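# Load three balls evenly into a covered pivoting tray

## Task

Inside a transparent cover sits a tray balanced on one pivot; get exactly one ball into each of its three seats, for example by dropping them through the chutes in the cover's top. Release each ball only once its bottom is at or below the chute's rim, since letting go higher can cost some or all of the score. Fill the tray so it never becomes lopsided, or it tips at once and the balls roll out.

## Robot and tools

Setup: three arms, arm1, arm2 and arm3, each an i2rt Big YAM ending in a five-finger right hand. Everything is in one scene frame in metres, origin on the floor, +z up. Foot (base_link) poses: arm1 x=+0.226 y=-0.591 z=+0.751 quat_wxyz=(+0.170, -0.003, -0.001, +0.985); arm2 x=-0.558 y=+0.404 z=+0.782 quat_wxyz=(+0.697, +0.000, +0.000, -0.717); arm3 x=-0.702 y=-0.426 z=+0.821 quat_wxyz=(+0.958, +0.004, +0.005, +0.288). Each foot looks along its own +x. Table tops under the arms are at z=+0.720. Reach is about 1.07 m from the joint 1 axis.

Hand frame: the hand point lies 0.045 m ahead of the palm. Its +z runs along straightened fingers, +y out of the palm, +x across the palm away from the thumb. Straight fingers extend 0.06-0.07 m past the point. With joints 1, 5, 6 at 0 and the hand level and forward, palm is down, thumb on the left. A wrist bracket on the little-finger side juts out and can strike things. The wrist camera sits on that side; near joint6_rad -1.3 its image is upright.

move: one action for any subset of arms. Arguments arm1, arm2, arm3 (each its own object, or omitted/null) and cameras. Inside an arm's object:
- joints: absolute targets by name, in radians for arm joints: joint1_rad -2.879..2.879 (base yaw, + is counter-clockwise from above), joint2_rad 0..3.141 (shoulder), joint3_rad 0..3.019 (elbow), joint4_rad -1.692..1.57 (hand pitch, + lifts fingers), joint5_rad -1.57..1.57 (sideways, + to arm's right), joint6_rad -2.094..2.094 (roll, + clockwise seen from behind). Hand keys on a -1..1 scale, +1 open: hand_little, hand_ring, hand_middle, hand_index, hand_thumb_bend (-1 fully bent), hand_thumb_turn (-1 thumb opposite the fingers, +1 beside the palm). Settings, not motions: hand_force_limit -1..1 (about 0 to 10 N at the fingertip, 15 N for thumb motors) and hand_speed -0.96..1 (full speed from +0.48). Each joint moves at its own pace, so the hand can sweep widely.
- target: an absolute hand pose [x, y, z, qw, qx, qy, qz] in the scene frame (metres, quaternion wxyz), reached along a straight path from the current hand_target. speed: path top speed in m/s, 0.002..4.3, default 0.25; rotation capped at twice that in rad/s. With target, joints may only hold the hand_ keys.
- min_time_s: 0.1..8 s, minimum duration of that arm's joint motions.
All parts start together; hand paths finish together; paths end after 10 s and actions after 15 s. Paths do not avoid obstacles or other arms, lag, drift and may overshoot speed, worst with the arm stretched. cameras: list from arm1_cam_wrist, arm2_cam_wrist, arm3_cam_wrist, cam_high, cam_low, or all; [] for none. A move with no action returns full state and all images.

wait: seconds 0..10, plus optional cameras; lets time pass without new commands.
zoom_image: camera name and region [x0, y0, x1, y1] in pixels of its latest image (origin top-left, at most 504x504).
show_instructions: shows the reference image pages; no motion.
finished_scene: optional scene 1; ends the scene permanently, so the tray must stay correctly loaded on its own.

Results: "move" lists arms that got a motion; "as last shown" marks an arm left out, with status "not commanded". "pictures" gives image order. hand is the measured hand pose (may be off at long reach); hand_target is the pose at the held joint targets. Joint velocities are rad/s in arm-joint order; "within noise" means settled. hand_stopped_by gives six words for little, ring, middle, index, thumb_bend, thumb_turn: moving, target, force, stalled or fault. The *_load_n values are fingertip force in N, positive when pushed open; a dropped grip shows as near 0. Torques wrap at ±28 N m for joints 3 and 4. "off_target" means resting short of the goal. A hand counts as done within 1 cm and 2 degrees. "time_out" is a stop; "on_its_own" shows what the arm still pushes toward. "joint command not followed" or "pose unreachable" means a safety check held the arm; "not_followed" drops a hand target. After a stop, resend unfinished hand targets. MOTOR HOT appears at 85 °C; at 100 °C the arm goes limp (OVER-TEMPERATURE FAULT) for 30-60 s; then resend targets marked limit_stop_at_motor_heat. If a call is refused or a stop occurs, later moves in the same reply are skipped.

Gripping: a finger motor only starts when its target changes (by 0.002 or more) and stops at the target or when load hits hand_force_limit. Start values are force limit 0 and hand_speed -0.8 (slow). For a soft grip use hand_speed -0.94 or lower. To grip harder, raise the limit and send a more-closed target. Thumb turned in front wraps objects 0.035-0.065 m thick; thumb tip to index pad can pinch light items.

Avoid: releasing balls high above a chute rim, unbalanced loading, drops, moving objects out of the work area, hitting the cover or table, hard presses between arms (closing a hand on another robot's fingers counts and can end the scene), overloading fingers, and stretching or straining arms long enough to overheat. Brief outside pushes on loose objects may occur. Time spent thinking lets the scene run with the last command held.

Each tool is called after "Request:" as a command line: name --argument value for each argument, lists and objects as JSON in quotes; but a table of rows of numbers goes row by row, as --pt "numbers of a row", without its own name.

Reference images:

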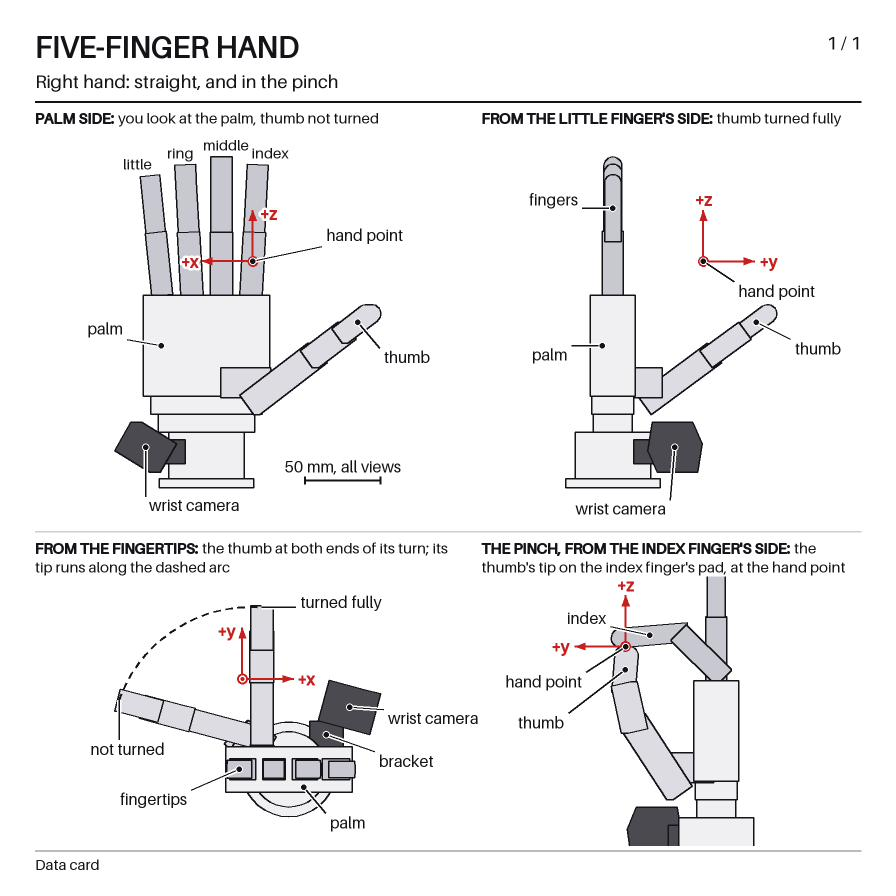

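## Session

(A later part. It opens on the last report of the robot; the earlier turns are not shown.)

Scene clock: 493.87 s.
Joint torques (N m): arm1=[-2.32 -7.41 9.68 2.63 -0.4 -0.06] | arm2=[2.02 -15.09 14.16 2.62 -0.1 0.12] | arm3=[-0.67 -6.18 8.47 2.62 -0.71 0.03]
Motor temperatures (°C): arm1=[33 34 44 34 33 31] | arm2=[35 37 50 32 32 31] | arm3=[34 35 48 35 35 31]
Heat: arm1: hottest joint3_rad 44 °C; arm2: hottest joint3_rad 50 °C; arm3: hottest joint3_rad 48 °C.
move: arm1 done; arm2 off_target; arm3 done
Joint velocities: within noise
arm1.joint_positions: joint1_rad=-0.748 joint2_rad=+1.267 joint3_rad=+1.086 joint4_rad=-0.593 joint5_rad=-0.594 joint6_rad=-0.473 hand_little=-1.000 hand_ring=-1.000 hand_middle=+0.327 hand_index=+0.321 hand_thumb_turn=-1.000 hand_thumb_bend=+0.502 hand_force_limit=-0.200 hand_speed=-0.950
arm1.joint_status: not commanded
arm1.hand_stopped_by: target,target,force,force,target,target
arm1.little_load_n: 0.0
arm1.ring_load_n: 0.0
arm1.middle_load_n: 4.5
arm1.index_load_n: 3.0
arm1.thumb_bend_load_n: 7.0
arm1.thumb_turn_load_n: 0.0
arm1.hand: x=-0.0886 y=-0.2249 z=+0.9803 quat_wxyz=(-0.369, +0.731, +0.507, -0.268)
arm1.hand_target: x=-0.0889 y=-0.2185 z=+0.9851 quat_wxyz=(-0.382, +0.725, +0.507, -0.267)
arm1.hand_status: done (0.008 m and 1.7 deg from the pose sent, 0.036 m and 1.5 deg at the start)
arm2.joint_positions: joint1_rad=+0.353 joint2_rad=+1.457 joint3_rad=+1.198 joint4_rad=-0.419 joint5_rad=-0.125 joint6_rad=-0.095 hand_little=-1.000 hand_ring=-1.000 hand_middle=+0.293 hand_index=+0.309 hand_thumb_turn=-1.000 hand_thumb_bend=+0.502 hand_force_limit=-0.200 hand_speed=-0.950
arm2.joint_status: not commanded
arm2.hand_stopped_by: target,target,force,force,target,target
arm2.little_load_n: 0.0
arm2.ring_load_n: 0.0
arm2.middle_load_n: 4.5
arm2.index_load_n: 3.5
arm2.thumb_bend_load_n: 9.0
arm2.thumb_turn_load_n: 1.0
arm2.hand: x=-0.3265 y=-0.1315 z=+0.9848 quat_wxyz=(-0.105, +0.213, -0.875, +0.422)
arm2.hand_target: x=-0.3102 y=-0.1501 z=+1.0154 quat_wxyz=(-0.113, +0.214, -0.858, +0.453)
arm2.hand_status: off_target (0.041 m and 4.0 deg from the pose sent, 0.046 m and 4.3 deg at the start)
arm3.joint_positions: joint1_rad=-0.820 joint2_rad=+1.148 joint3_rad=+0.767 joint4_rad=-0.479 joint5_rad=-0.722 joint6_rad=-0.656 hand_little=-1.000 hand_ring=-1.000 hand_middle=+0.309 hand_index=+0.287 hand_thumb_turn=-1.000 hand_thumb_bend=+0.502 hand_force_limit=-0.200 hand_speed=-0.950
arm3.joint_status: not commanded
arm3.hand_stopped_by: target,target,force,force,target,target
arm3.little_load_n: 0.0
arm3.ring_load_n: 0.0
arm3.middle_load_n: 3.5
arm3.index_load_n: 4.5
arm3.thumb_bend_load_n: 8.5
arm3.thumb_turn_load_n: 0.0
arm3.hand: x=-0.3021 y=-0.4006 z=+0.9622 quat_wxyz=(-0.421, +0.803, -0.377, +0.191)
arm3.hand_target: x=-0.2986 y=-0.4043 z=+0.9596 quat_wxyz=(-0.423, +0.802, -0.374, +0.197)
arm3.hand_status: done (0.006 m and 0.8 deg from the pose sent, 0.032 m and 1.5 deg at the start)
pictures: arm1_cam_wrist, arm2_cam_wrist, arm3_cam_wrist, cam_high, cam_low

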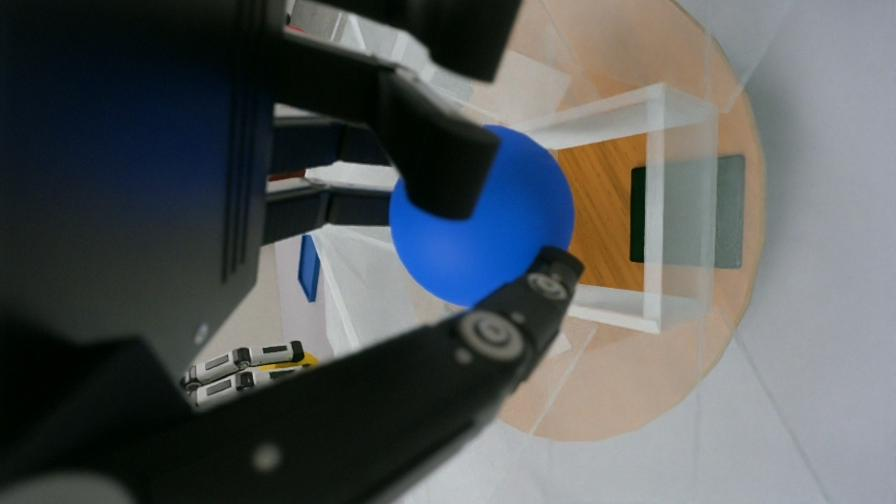

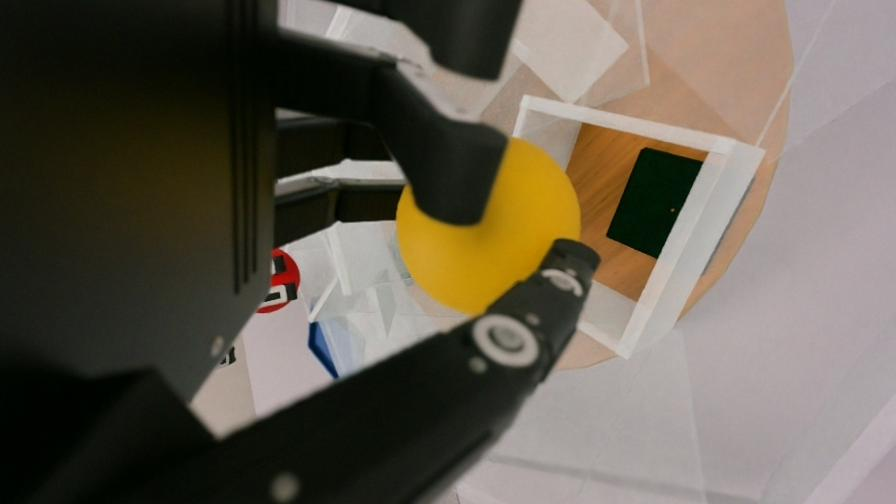

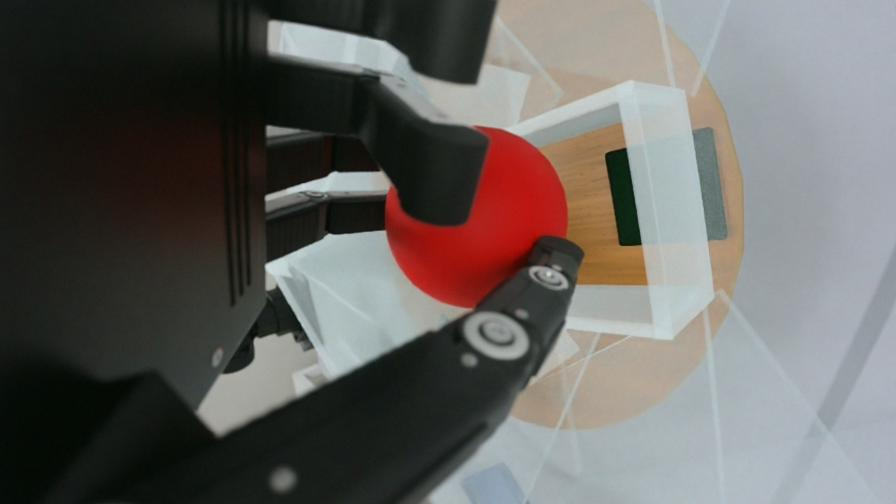

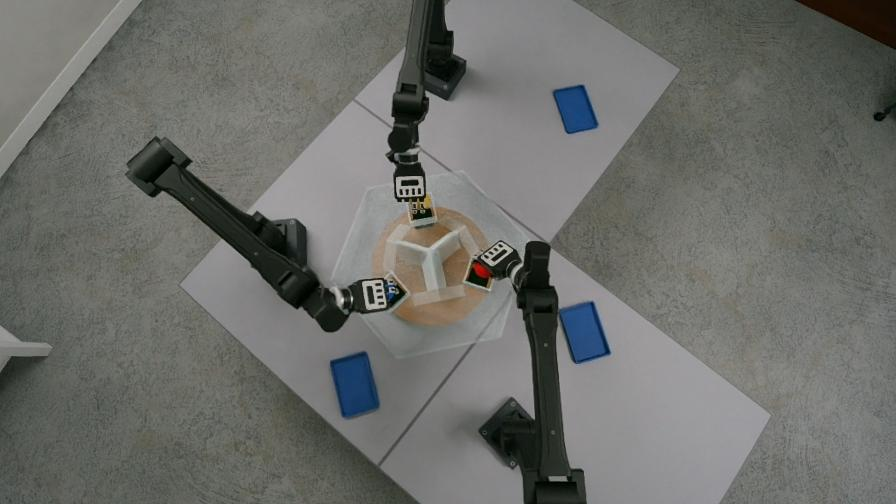

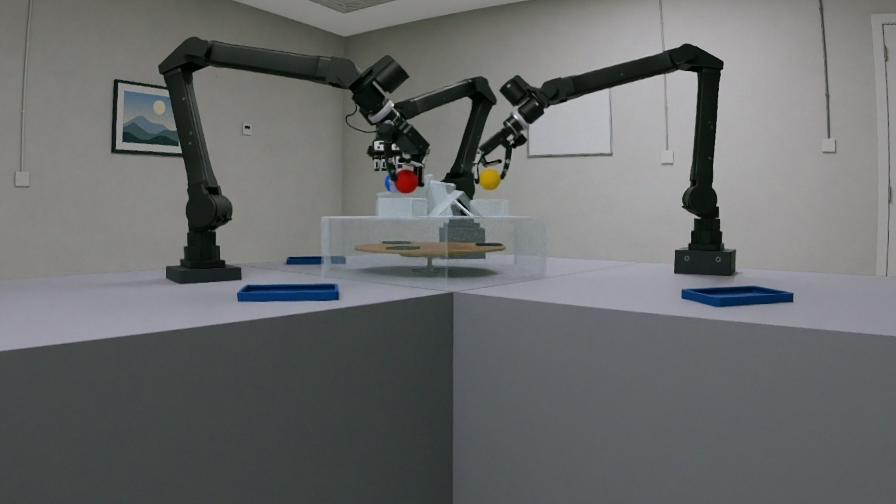

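Request:
zoom_image --camera "arm3_cam_wrist" --region '[480, 60, 740, 360]'

Request:
zoom_image --camera "arm1_cam_wrist" --region '[480, 60, 740, 360]'

Request:
zoom_image --camera "arm2_cam_wrist" --region '[500, 80, 780, 380]'

Scaled by 1.680 from the camera's image (finer frame: 1280x720).

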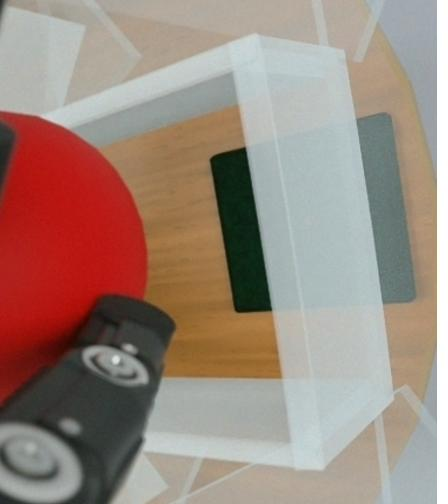

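Scaled by 1.680 from the camera's image (finer frame: 1280x720).

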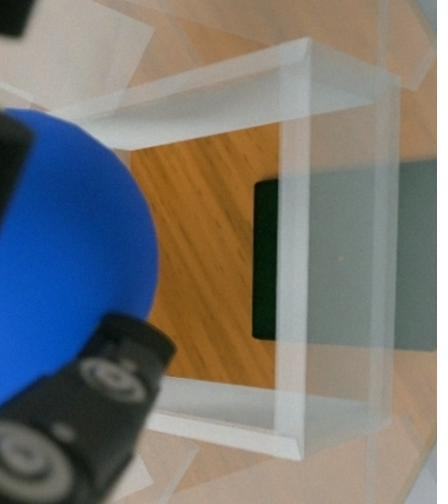

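Scaled by 1.680 from the camera's image (finer frame: 1280x720).

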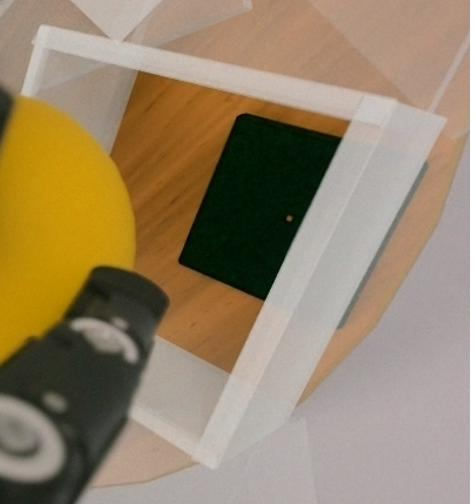

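Request:
move --arm1 '{"target": [-0.0879, -0.2235, 0.9711, 0.3820, -0.7246, -0.5074, 0.2675], "speed": 0.05}' --arm2 '{"target": [-0.3062, -0.1521, 0.9934, 0.1129, -0.2140, 0.8583, -0.4525], "speed": 0.05}' --arm3 '{"target": [-0.3006, -0.4043, 0.9431, 0.4227, -0.8017, 0.3739, -0.1971], "speed": 0.05}' --cameras '["all"]'

Request:
zoom_image --camera "cam_high" --region '[360, 160, 520, 320]'

Request:
zoom_image --camera "cam_low" --region '[350, 130, 530, 240]'

Request:
zoom_image --camera "arm3_cam_wrist" --region '[380, 60, 740, 400]'

Request:
zoom_image --camera "arm1_cam_wrist" --region '[380, 60, 740, 400]'

Request:
zoom_image --camera "arm2_cam_wrist" --region '[400, 60, 760, 400]'

Scene clock: 528.33 s.
Joint torques (N m): arm1=[-2.2 -8.18 9.54 2.62 -0.3 -0.01] | arm2=[2.43 -15.27 11.32 2.66 -0.09 0.12] | arm3=[-0.67 -6.24 8.29 2.61 -0.7 0.02]
Motor temperatures (°C): arm1=[33 34 43 34 33 31] | arm2=[35 37 51 32 32 31] | arm3=[34 35 46 35 35 31]
Heat: arm1: hottest joint3_rad 43 °C; arm2: hottest joint3_rad 51 °C; arm3: hottest joint3_rad 46 °C.
move: arm1 done; arm2 off_target; arm3 done
Joint velocities: within noise
arm1.joint_positions: joint1_rad=-0.748 joint2_rad=+1.267 joint3_rad=+1.043 joint4_rad=-0.555 joint5_rad=-0.594 joint6_rad=-0.473 hand_little=-1.000 hand_ring=-1.000 hand_middle=+0.327 hand_index=+0.321 hand_thumb_turn=-1.000 hand_thumb_bend=+0.502 hand_force_limit=-0.200 hand_speed=-0.950
arm1.joint_status: not commanded
arm1.hand_stopped_by: target,target,force,force,target,target
arm1.little_load_n: 0.0
arm1.ring_load_n: 0.0
arm1.middle_load_n: 4.5
arm1.index_load_n: 3.0
arm1.thumb_bend_load_n: 7.0
arm1.thumb_turn_load_n: 0.0
arm1.hand: x=-0.0866 y=-0.2286 z=+0.9640 quat_wxyz=(-0.367, +0.732, +0.507, -0.269)
arm1.hand_target: x=-0.0878 y=-0.2236 z=+0.9711 quat_wxyz=(-0.382, +0.725, +0.507, -0.267)
arm1.hand_status: done (0.009 m and 1.9 deg from the pose sent, 0.009 m and 1.7 deg at the start)
arm2.joint_positions: joint1_rad=+0.357 joint2_rad=+1.477 joint3_rad=+1.198 joint4_rad=-0.362 joint5_rad=-0.119 joint6_rad=-0.091 hand_little=-1.000 hand_ring=-1.000 hand_middle=+0.293 hand_index=+0.309 hand_thumb_turn=-1.000 hand_thumb_bend=+0.502 hand_force_limit=-0.200 hand_speed=-0.950
arm2.joint_status: not commanded
arm2.hand_stopped_by: target,target,force,force,target,target
arm2.little_load_n: 0.0
arm2.ring_load_n: 0.0
arm2.middle_load_n: 4.5
arm2.index_load_n: 3.5
arm2.thumb_bend_load_n: 9.0
arm2.thumb_turn_load_n: 1.0
arm2.hand: x=-0.3205 y=-0.1436 z=+0.9828 quat_wxyz=(-0.106, +0.212, -0.867, +0.438)
arm2.hand_target: x=-0.3064 y=-0.1513 z=+0.9935 quat_wxyz=(-0.113, +0.214, -0.858, +0.452)
arm2.hand_status: off_target (0.020 m and 2.1 deg from the pose sent, 0.030 m and 4.0 deg at the start)
arm3.joint_positions: joint1_rad=-0.822 joint2_rad=+1.164 joint3_rad=+0.733 joint4_rad=-0.429 joint5_rad=-0.723 joint6_rad=-0.659 hand_little=-1.000 hand_ring=-1.000 hand_middle=+0.309 hand_index=+0.287 hand_thumb_turn=-1.000 hand_thumb_bend=+0.502 hand_force_limit=-0.200 hand_speed=-0.950
arm3.joint_status: not commanded
arm3.hand_stopped_by: target,target,force,force,target,target
arm3.little_load_n: 0.0
arm3.ring_load_n: 0.0
arm3.middle_load_n: 3.5
arm3.index_load_n: 4.5
arm3.thumb_bend_load_n: 8.5
arm3.thumb_turn_load_n: 0.0
arm3.hand: x=-0.3039 y=-0.4006 z=+0.9459 quat_wxyz=(-0.421, +0.803, -0.377, +0.192)
arm3.hand_target: x=-0.3007 y=-0.4043 z=+0.9432 quat_wxyz=(-0.422, +0.802, -0.374, +0.197)
arm3.hand_status: done (0.006 m and 0.8 deg from the pose sent, 0.020 m and 0.8 deg at the start)
pictures: arm1_cam_wrist, arm2_cam_wrist, arm3_cam_wrist, cam_high, cam_low

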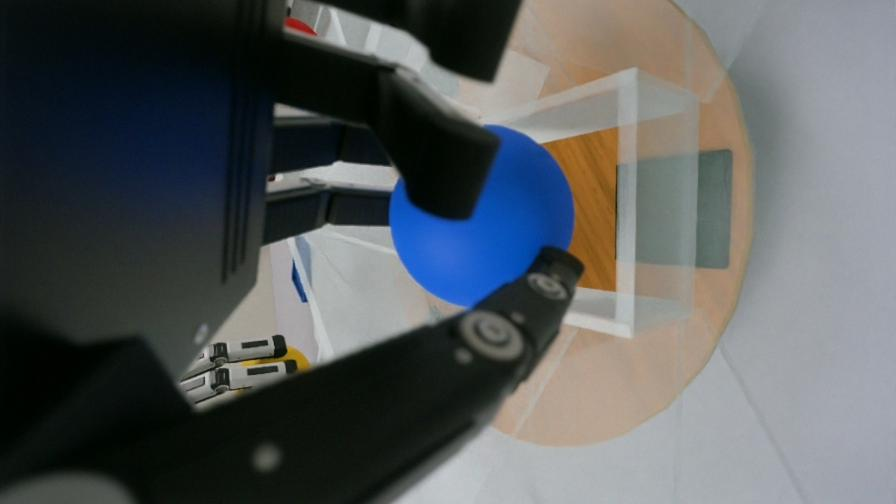

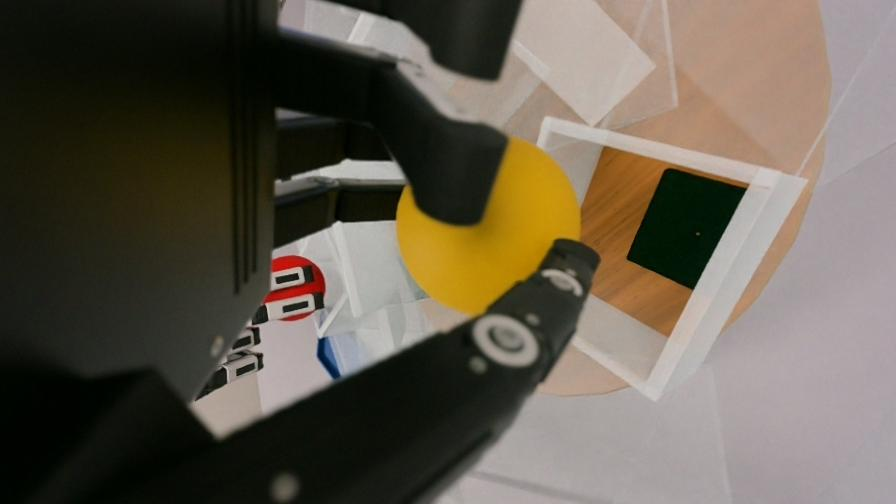

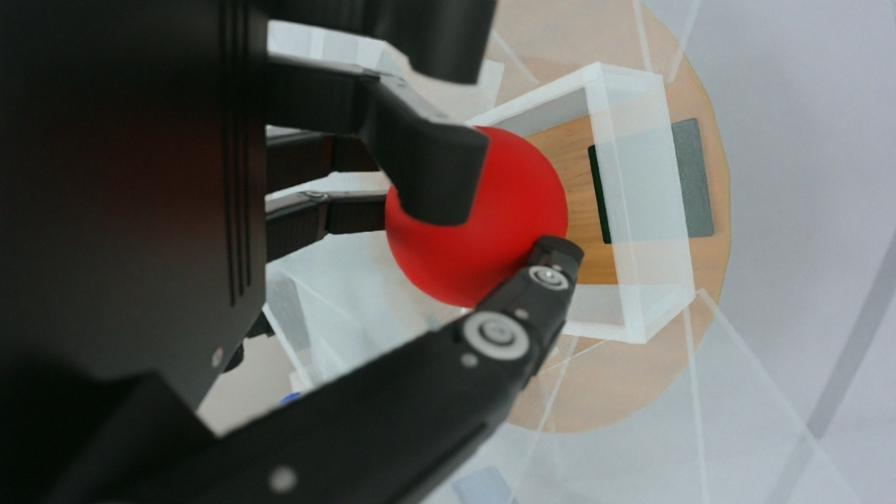

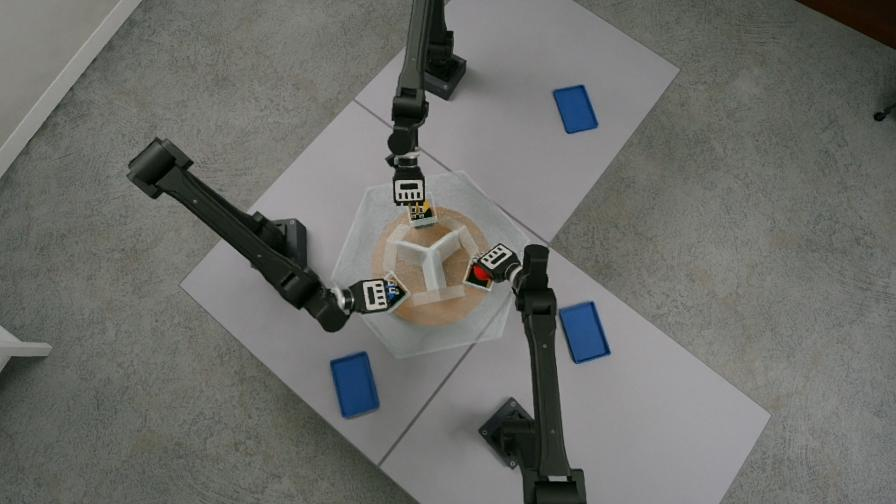

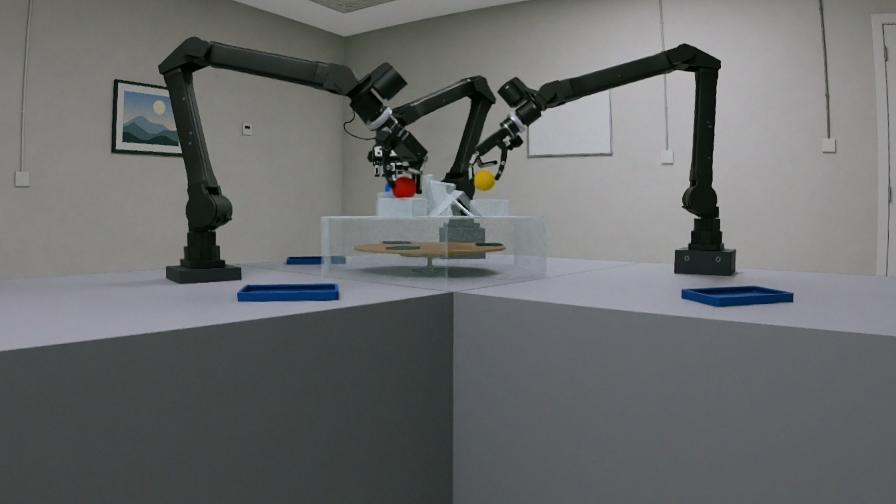

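Scaled by 3.150 from the camera's image (finer frame: 1280x720).

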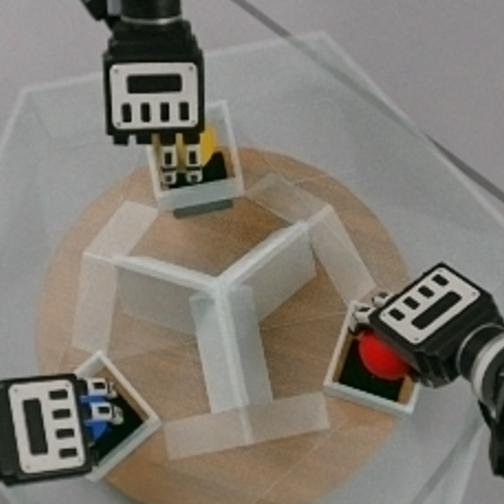

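Scaled by 2.800 from the camera's image (finer frame: 1280x720).

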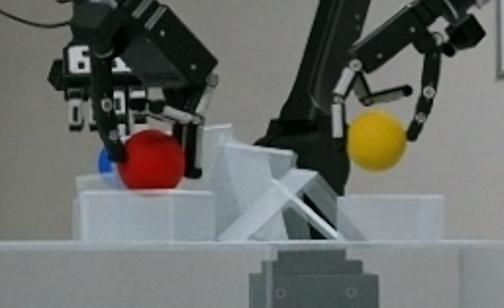

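Scaled by 1.400 from the camera's image (finer frame: 1280x720).

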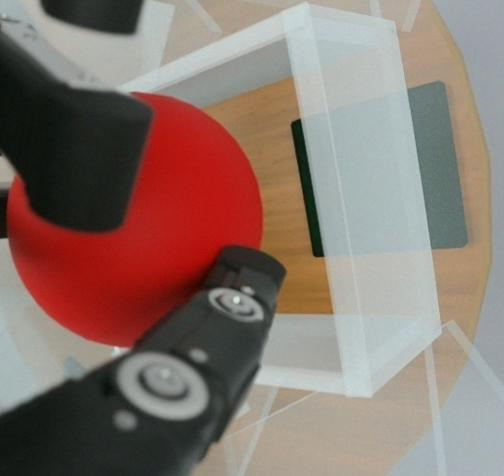

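Scaled by 1.400 from the camera's image (finer frame: 1280x720).

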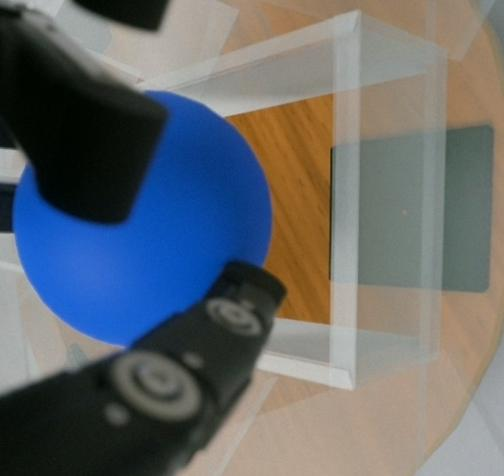

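Scaled by 1.400 from the camera's image (finer frame: 1280x720).

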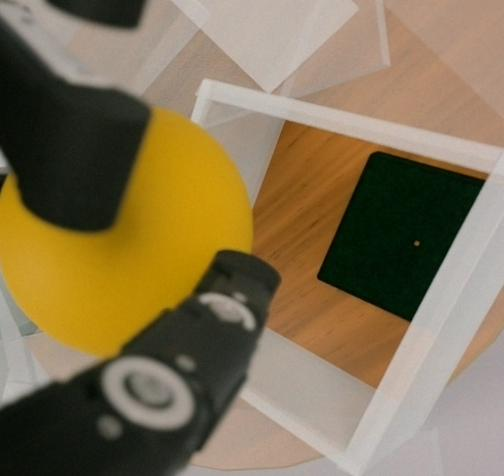

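Request:
move --arm2 '{"target": [-0.3175, -0.1380, 0.978, 0.1129, -0.2140, 0.8583, -0.4525], "speed": 0.05}' --cameras '["arm2_cam_wrist", "cam_high", "cam_low"]'

Request:
zoom_image --camera "cam_low" --region '[350, 130, 530, 240]'

Request:
zoom_image --camera "arm2_cam_wrist" --region '[400, 60, 820, 400]'

Scene clock: 550.10 s.
Joint torques (N m): arm1=[-2.32 -8.41 9.48 2.66 -0.3 -0.02] | arm2=[1.44 -17.9 9.31 2.66 -0.22 0.07] | arm3=[-0.67 -6.3 8.29 2.62 -0.71 0.02]
Motor temperatures (°C): arm1=[33 34 42 34 33 31] | arm2=[35 37 49 32 31 31] | arm3=[34 35 46 35 35 31]
Heat: arm1: hottest joint3_rad 42 °C; arm2: hottest joint3_rad 49 °C; arm3: hottest joint3_rad 46 °C.
move: arm2 off_target
Joint velocities: within noise
arm1, arm3: as last shown
arm1.thumb_turn_load_n: 0.5
arm2.joint_positions: joint1_rad=+0.357 joint2_rad=+1.477 joint3_rad=+1.149 joint4_rad=-0.318 joint5_rad=-0.126 joint6_rad=-0.091 hand_little=-1.000 hand_ring=-1.000 hand_middle=+0.293 hand_index=+0.309 hand_thumb_turn=-1.000 hand_thumb_bend=+0.502 hand_force_limit=-0.200 hand_speed=-0.950
arm2.joint_status: not commanded
arm2.hand_stopped_by: target,target,force,force,target,target
arm2.little_load_n: 0.0
arm2.ring_load_n: 0.0
arm2.middle_load_n: 4.5
arm2.index_load_n: 3.5
arm2.thumb_bend_load_n: 9.0
arm2.thumb_turn_load_n: 1.0
arm2.hand: x=-0.3216 y=-0.1366 z=+0.9642 quat_wxyz=(-0.109, +0.213, -0.868, +0.435)
arm2.hand_target: x=-0.3175 y=-0.1379 z=+0.9781 quat_wxyz=(-0.113, +0.214, -0.858, +0.452)
arm2.hand_status: off_target (0.014 m and 2.3 deg from the pose sent, 0.008 m and 2.1 deg at the start)

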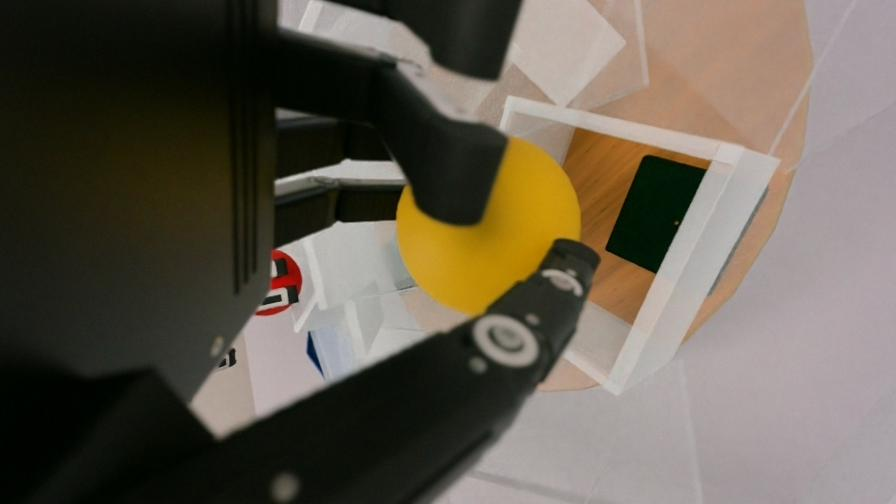

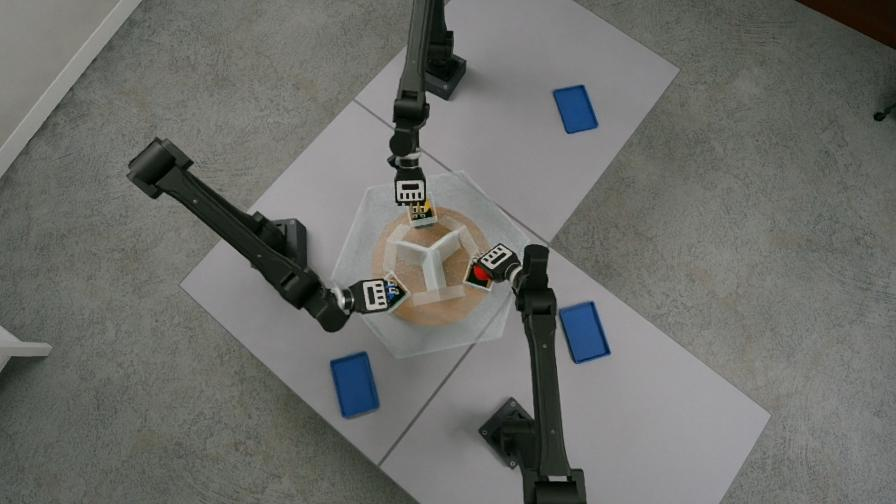

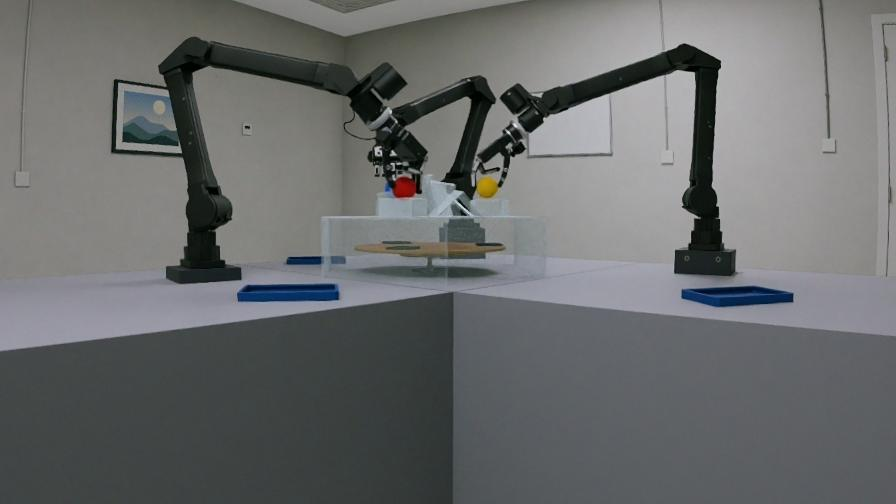

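Scaled by 2.800 from the camera's image (finer frame: 1280x720).

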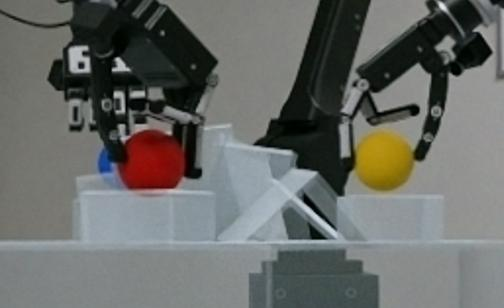

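Scaled by 1.200 from the camera's image (finer frame: 1280x720).

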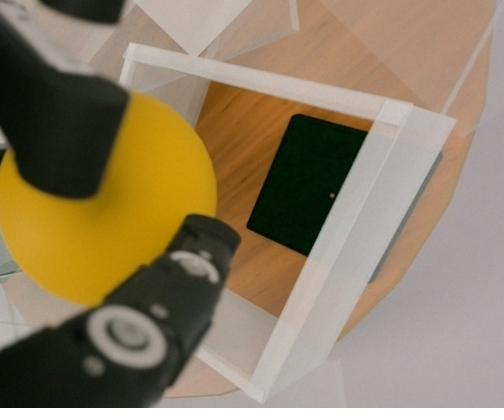

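Request:
move --arm1 '{"target": [-0.0878, -0.2250, 0.963, 0.3820, -0.7246, -0.5074, 0.2675], "speed": 0.05}' --arm2 '{"target": [-0.3195, -0.1310, 0.964, 0.1129, -0.2140, 0.8583, -0.4525], "speed": 0.05}' --arm3 '{"target": [-0.3007, -0.4043, 0.9332, 0.4227, -0.8017, 0.3739, -0.1971], "speed": 0.05}' --cameras '["all"]'

Request:
zoom_image --camera "cam_low" --region '[350, 130, 530, 240]'

Request:
zoom_image --camera "cam_high" --region '[360, 160, 520, 320]'

Request:
zoom_image --camera "arm3_cam_wrist" --region '[380, 60, 740, 400]'

Request:
zoom_image --camera "arm1_cam_wrist" --region '[380, 60, 740, 400]'

Request:
zoom_image --camera "arm2_cam_wrist" --region '[400, 60, 820, 400]'

Scene clock: 557.40 s.
Joint torques (N m): arm1=[-1.9 -7.59 9.4 2.47 -0.28 -0.02] | arm2=[1.38 -18.08 9.01 2.69 -0.2 0.05] | arm3=[-0.67 -6.36 8.17 2.67 -0.71 0.02]
Motor temperatures (°C): arm1=[33 34 42 34 33 31] | arm2=[35 37 48 32 31 31] | arm3=[34 35 45 35 35 31]
Heat: arm1: hottest joint3_rad 42 °C; arm2: hottest joint3_rad 48 °C; arm3: hottest joint3_rad 45 °C.
move: arm1 done; arm2 off_target; arm3 done
Joint velocities: within noise
arm1.joint_positions: joint1_rad=-0.748 joint2_rad=+1.267 joint3_rad=+1.023 joint4_rad=-0.532 joint5_rad=-0.594 joint6_rad=-0.473 hand_little=-1.000 hand_ring=-1.000 hand_middle=+0.327 hand_index=+0.321 hand_thumb_turn=-1.000 hand_thumb_bend=+0.502 hand_force_limit=-0.200 hand_speed=-0.950
arm1.joint_status: not commanded
arm1.hand_stopped_by: target,target,force,force,target,target
arm1.little_load_n: 0.0
arm1.ring_load_n: 0.0
arm1.middle_load_n: 4.5
arm1.index_load_n: 3.0
arm1.thumb_bend_load_n: 7.0
arm1.thumb_turn_load_n: 0.5
arm1.hand: x=-0.0859 y=-0.2298 z=+0.9566 quat_wxyz=(-0.368, +0.732, +0.507, -0.269)
arm1.hand_target: x=-0.0877 y=-0.2251 z=+0.9630 quat_wxyz=(-0.382, +0.725, +0.507, -0.267)
arm1.hand_status: done (0.008 m and 1.8 deg from the pose sent, 0.004 m and 1.9 deg at the start)
arm2.joint_positions: joint1_rad=+0.357 joint2_rad=+1.476 joint3_rad=+1.106 joint4_rad=-0.279 joint5_rad=-0.126 joint6_rad=-0.091 hand_little=-1.000 hand_ring=-1.000 hand_middle=+0.293 hand_index=+0.309 hand_thumb_turn=-1.000 hand_thumb_bend=+0.502 hand_force_limit=-0.200 hand_speed=-0.950
arm2.joint_status: not commanded
arm2.hand_stopped_by: target,target,force,force,target,target
arm2.little_load_n: 0.0
arm2.ring_load_n: 0.5
arm2.middle_load_n: 4.5
arm2.index_load_n: 4.0
arm2.thumb_bend_load_n: 9.0
arm2.thumb_turn_load_n: 1.0
arm2.hand: x=-0.3237 y=-0.1304 z=+0.9485 quat_wxyz=(-0.109, +0.213, -0.868, +0.434)
arm2.hand_target: x=-0.3195 y=-0.1309 z=+0.9640 quat_wxyz=(-0.113, +0.214, -0.858, +0.452)
arm2.hand_status: off_target (0.016 m and 2.5 deg from the pose sent, 0.006 m and 2.3 deg at the start)
arm3.joint_positions: joint1_rad=-0.822 joint2_rad=+1.178 joint3_rad=+0.715 joint4_rad=-0.397 joint5_rad=-0.724 joint6_rad=-0.659 hand_little=-1.000 hand_ring=-1.000 hand_middle=+0.309 hand_index=+0.287 hand_thumb_turn=-1.000 hand_thumb_bend=+0.502 hand_force_limit=-0.200 hand_speed=-0.950
arm3.joint_status: not commanded
arm3.hand_stopped_by: target,target,force,force,target,target
arm3.little_load_n: 0.0
arm3.ring_load_n: 0.0
arm3.middle_load_n: 3.5
arm3.index_load_n: 4.5
arm3.thumb_bend_load_n: 9.0
arm3.thumb_turn_load_n: 0.0
arm3.hand: x=-0.3038 y=-0.4006 z=+0.9363 quat_wxyz=(-0.421, +0.803, -0.376, +0.192)
arm3.hand_target: x=-0.3009 y=-0.4042 z=+0.9333 quat_wxyz=(-0.423, +0.802, -0.374, +0.197)
arm3.hand_status: done (0.006 m and 0.7 deg from the pose sent, 0.014 m and 0.8 deg at the start)
pictures: arm1_cam_wrist, arm2_cam_wrist, arm3_cam_wrist, cam_high, cam_low

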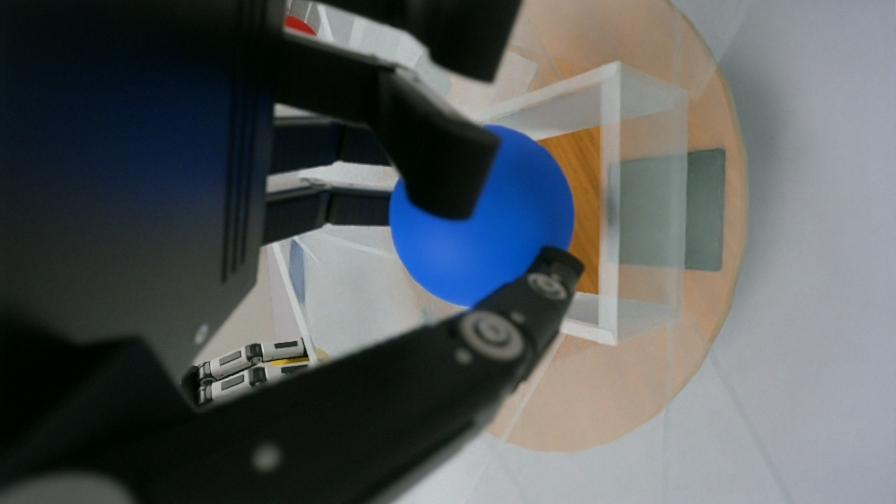

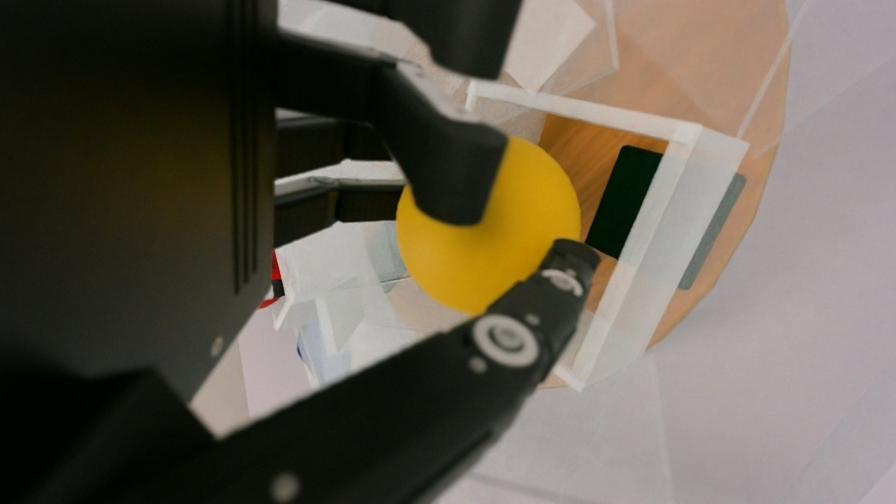

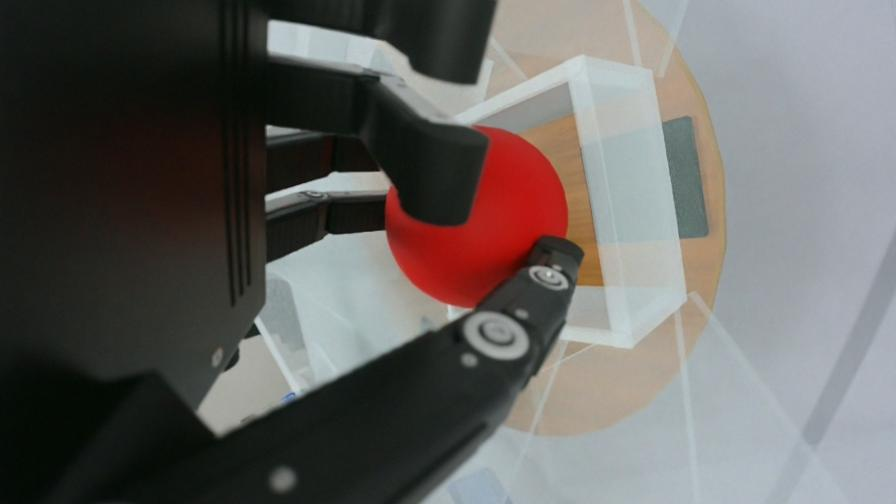

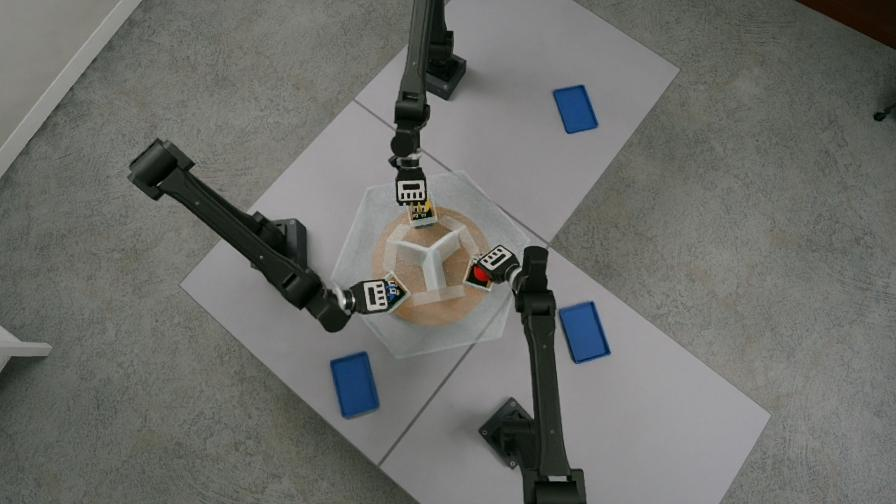

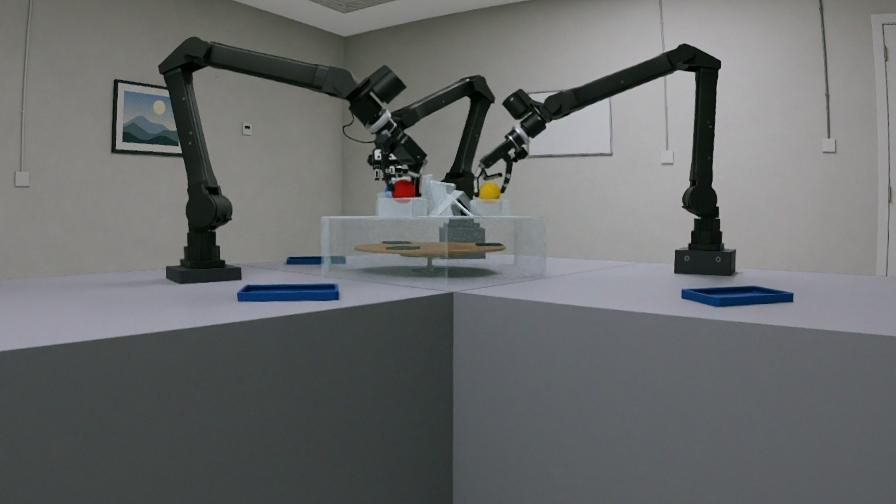

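Scaled by 2.800 from the camera's image (finer frame: 1280x720).

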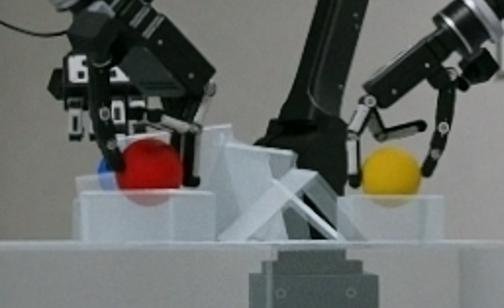

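Scaled by 3.150 from the camera's image (finer frame: 1280x720).

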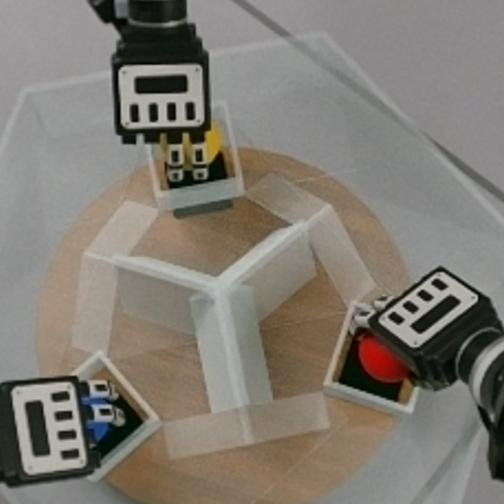

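Scaled by 1.400 from the camera's image (finer frame: 1280x720).

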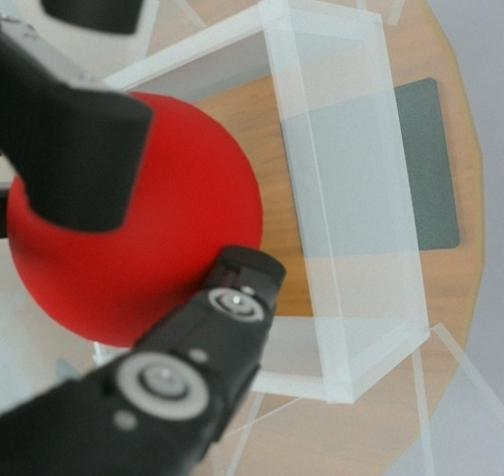

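Scaled by 1.400 from the camera's image (finer frame: 1280x720).

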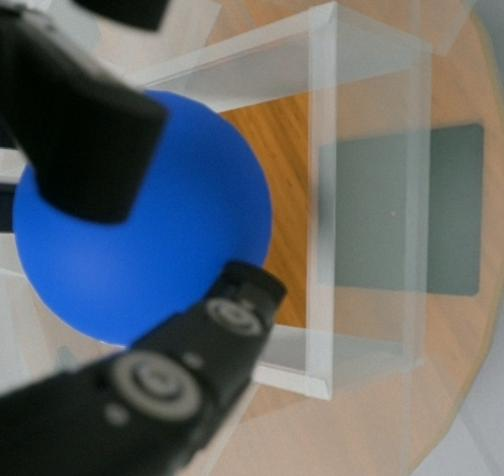

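Scaled by 1.200 from the camera's image (finer frame: 1280x720).

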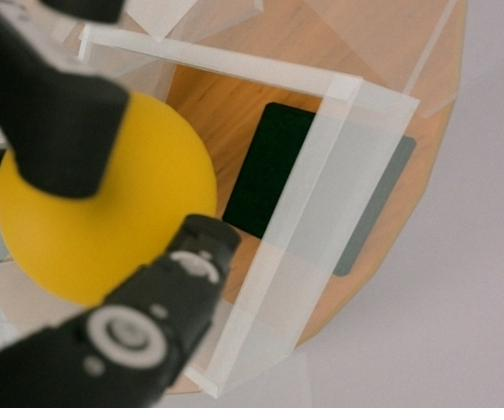

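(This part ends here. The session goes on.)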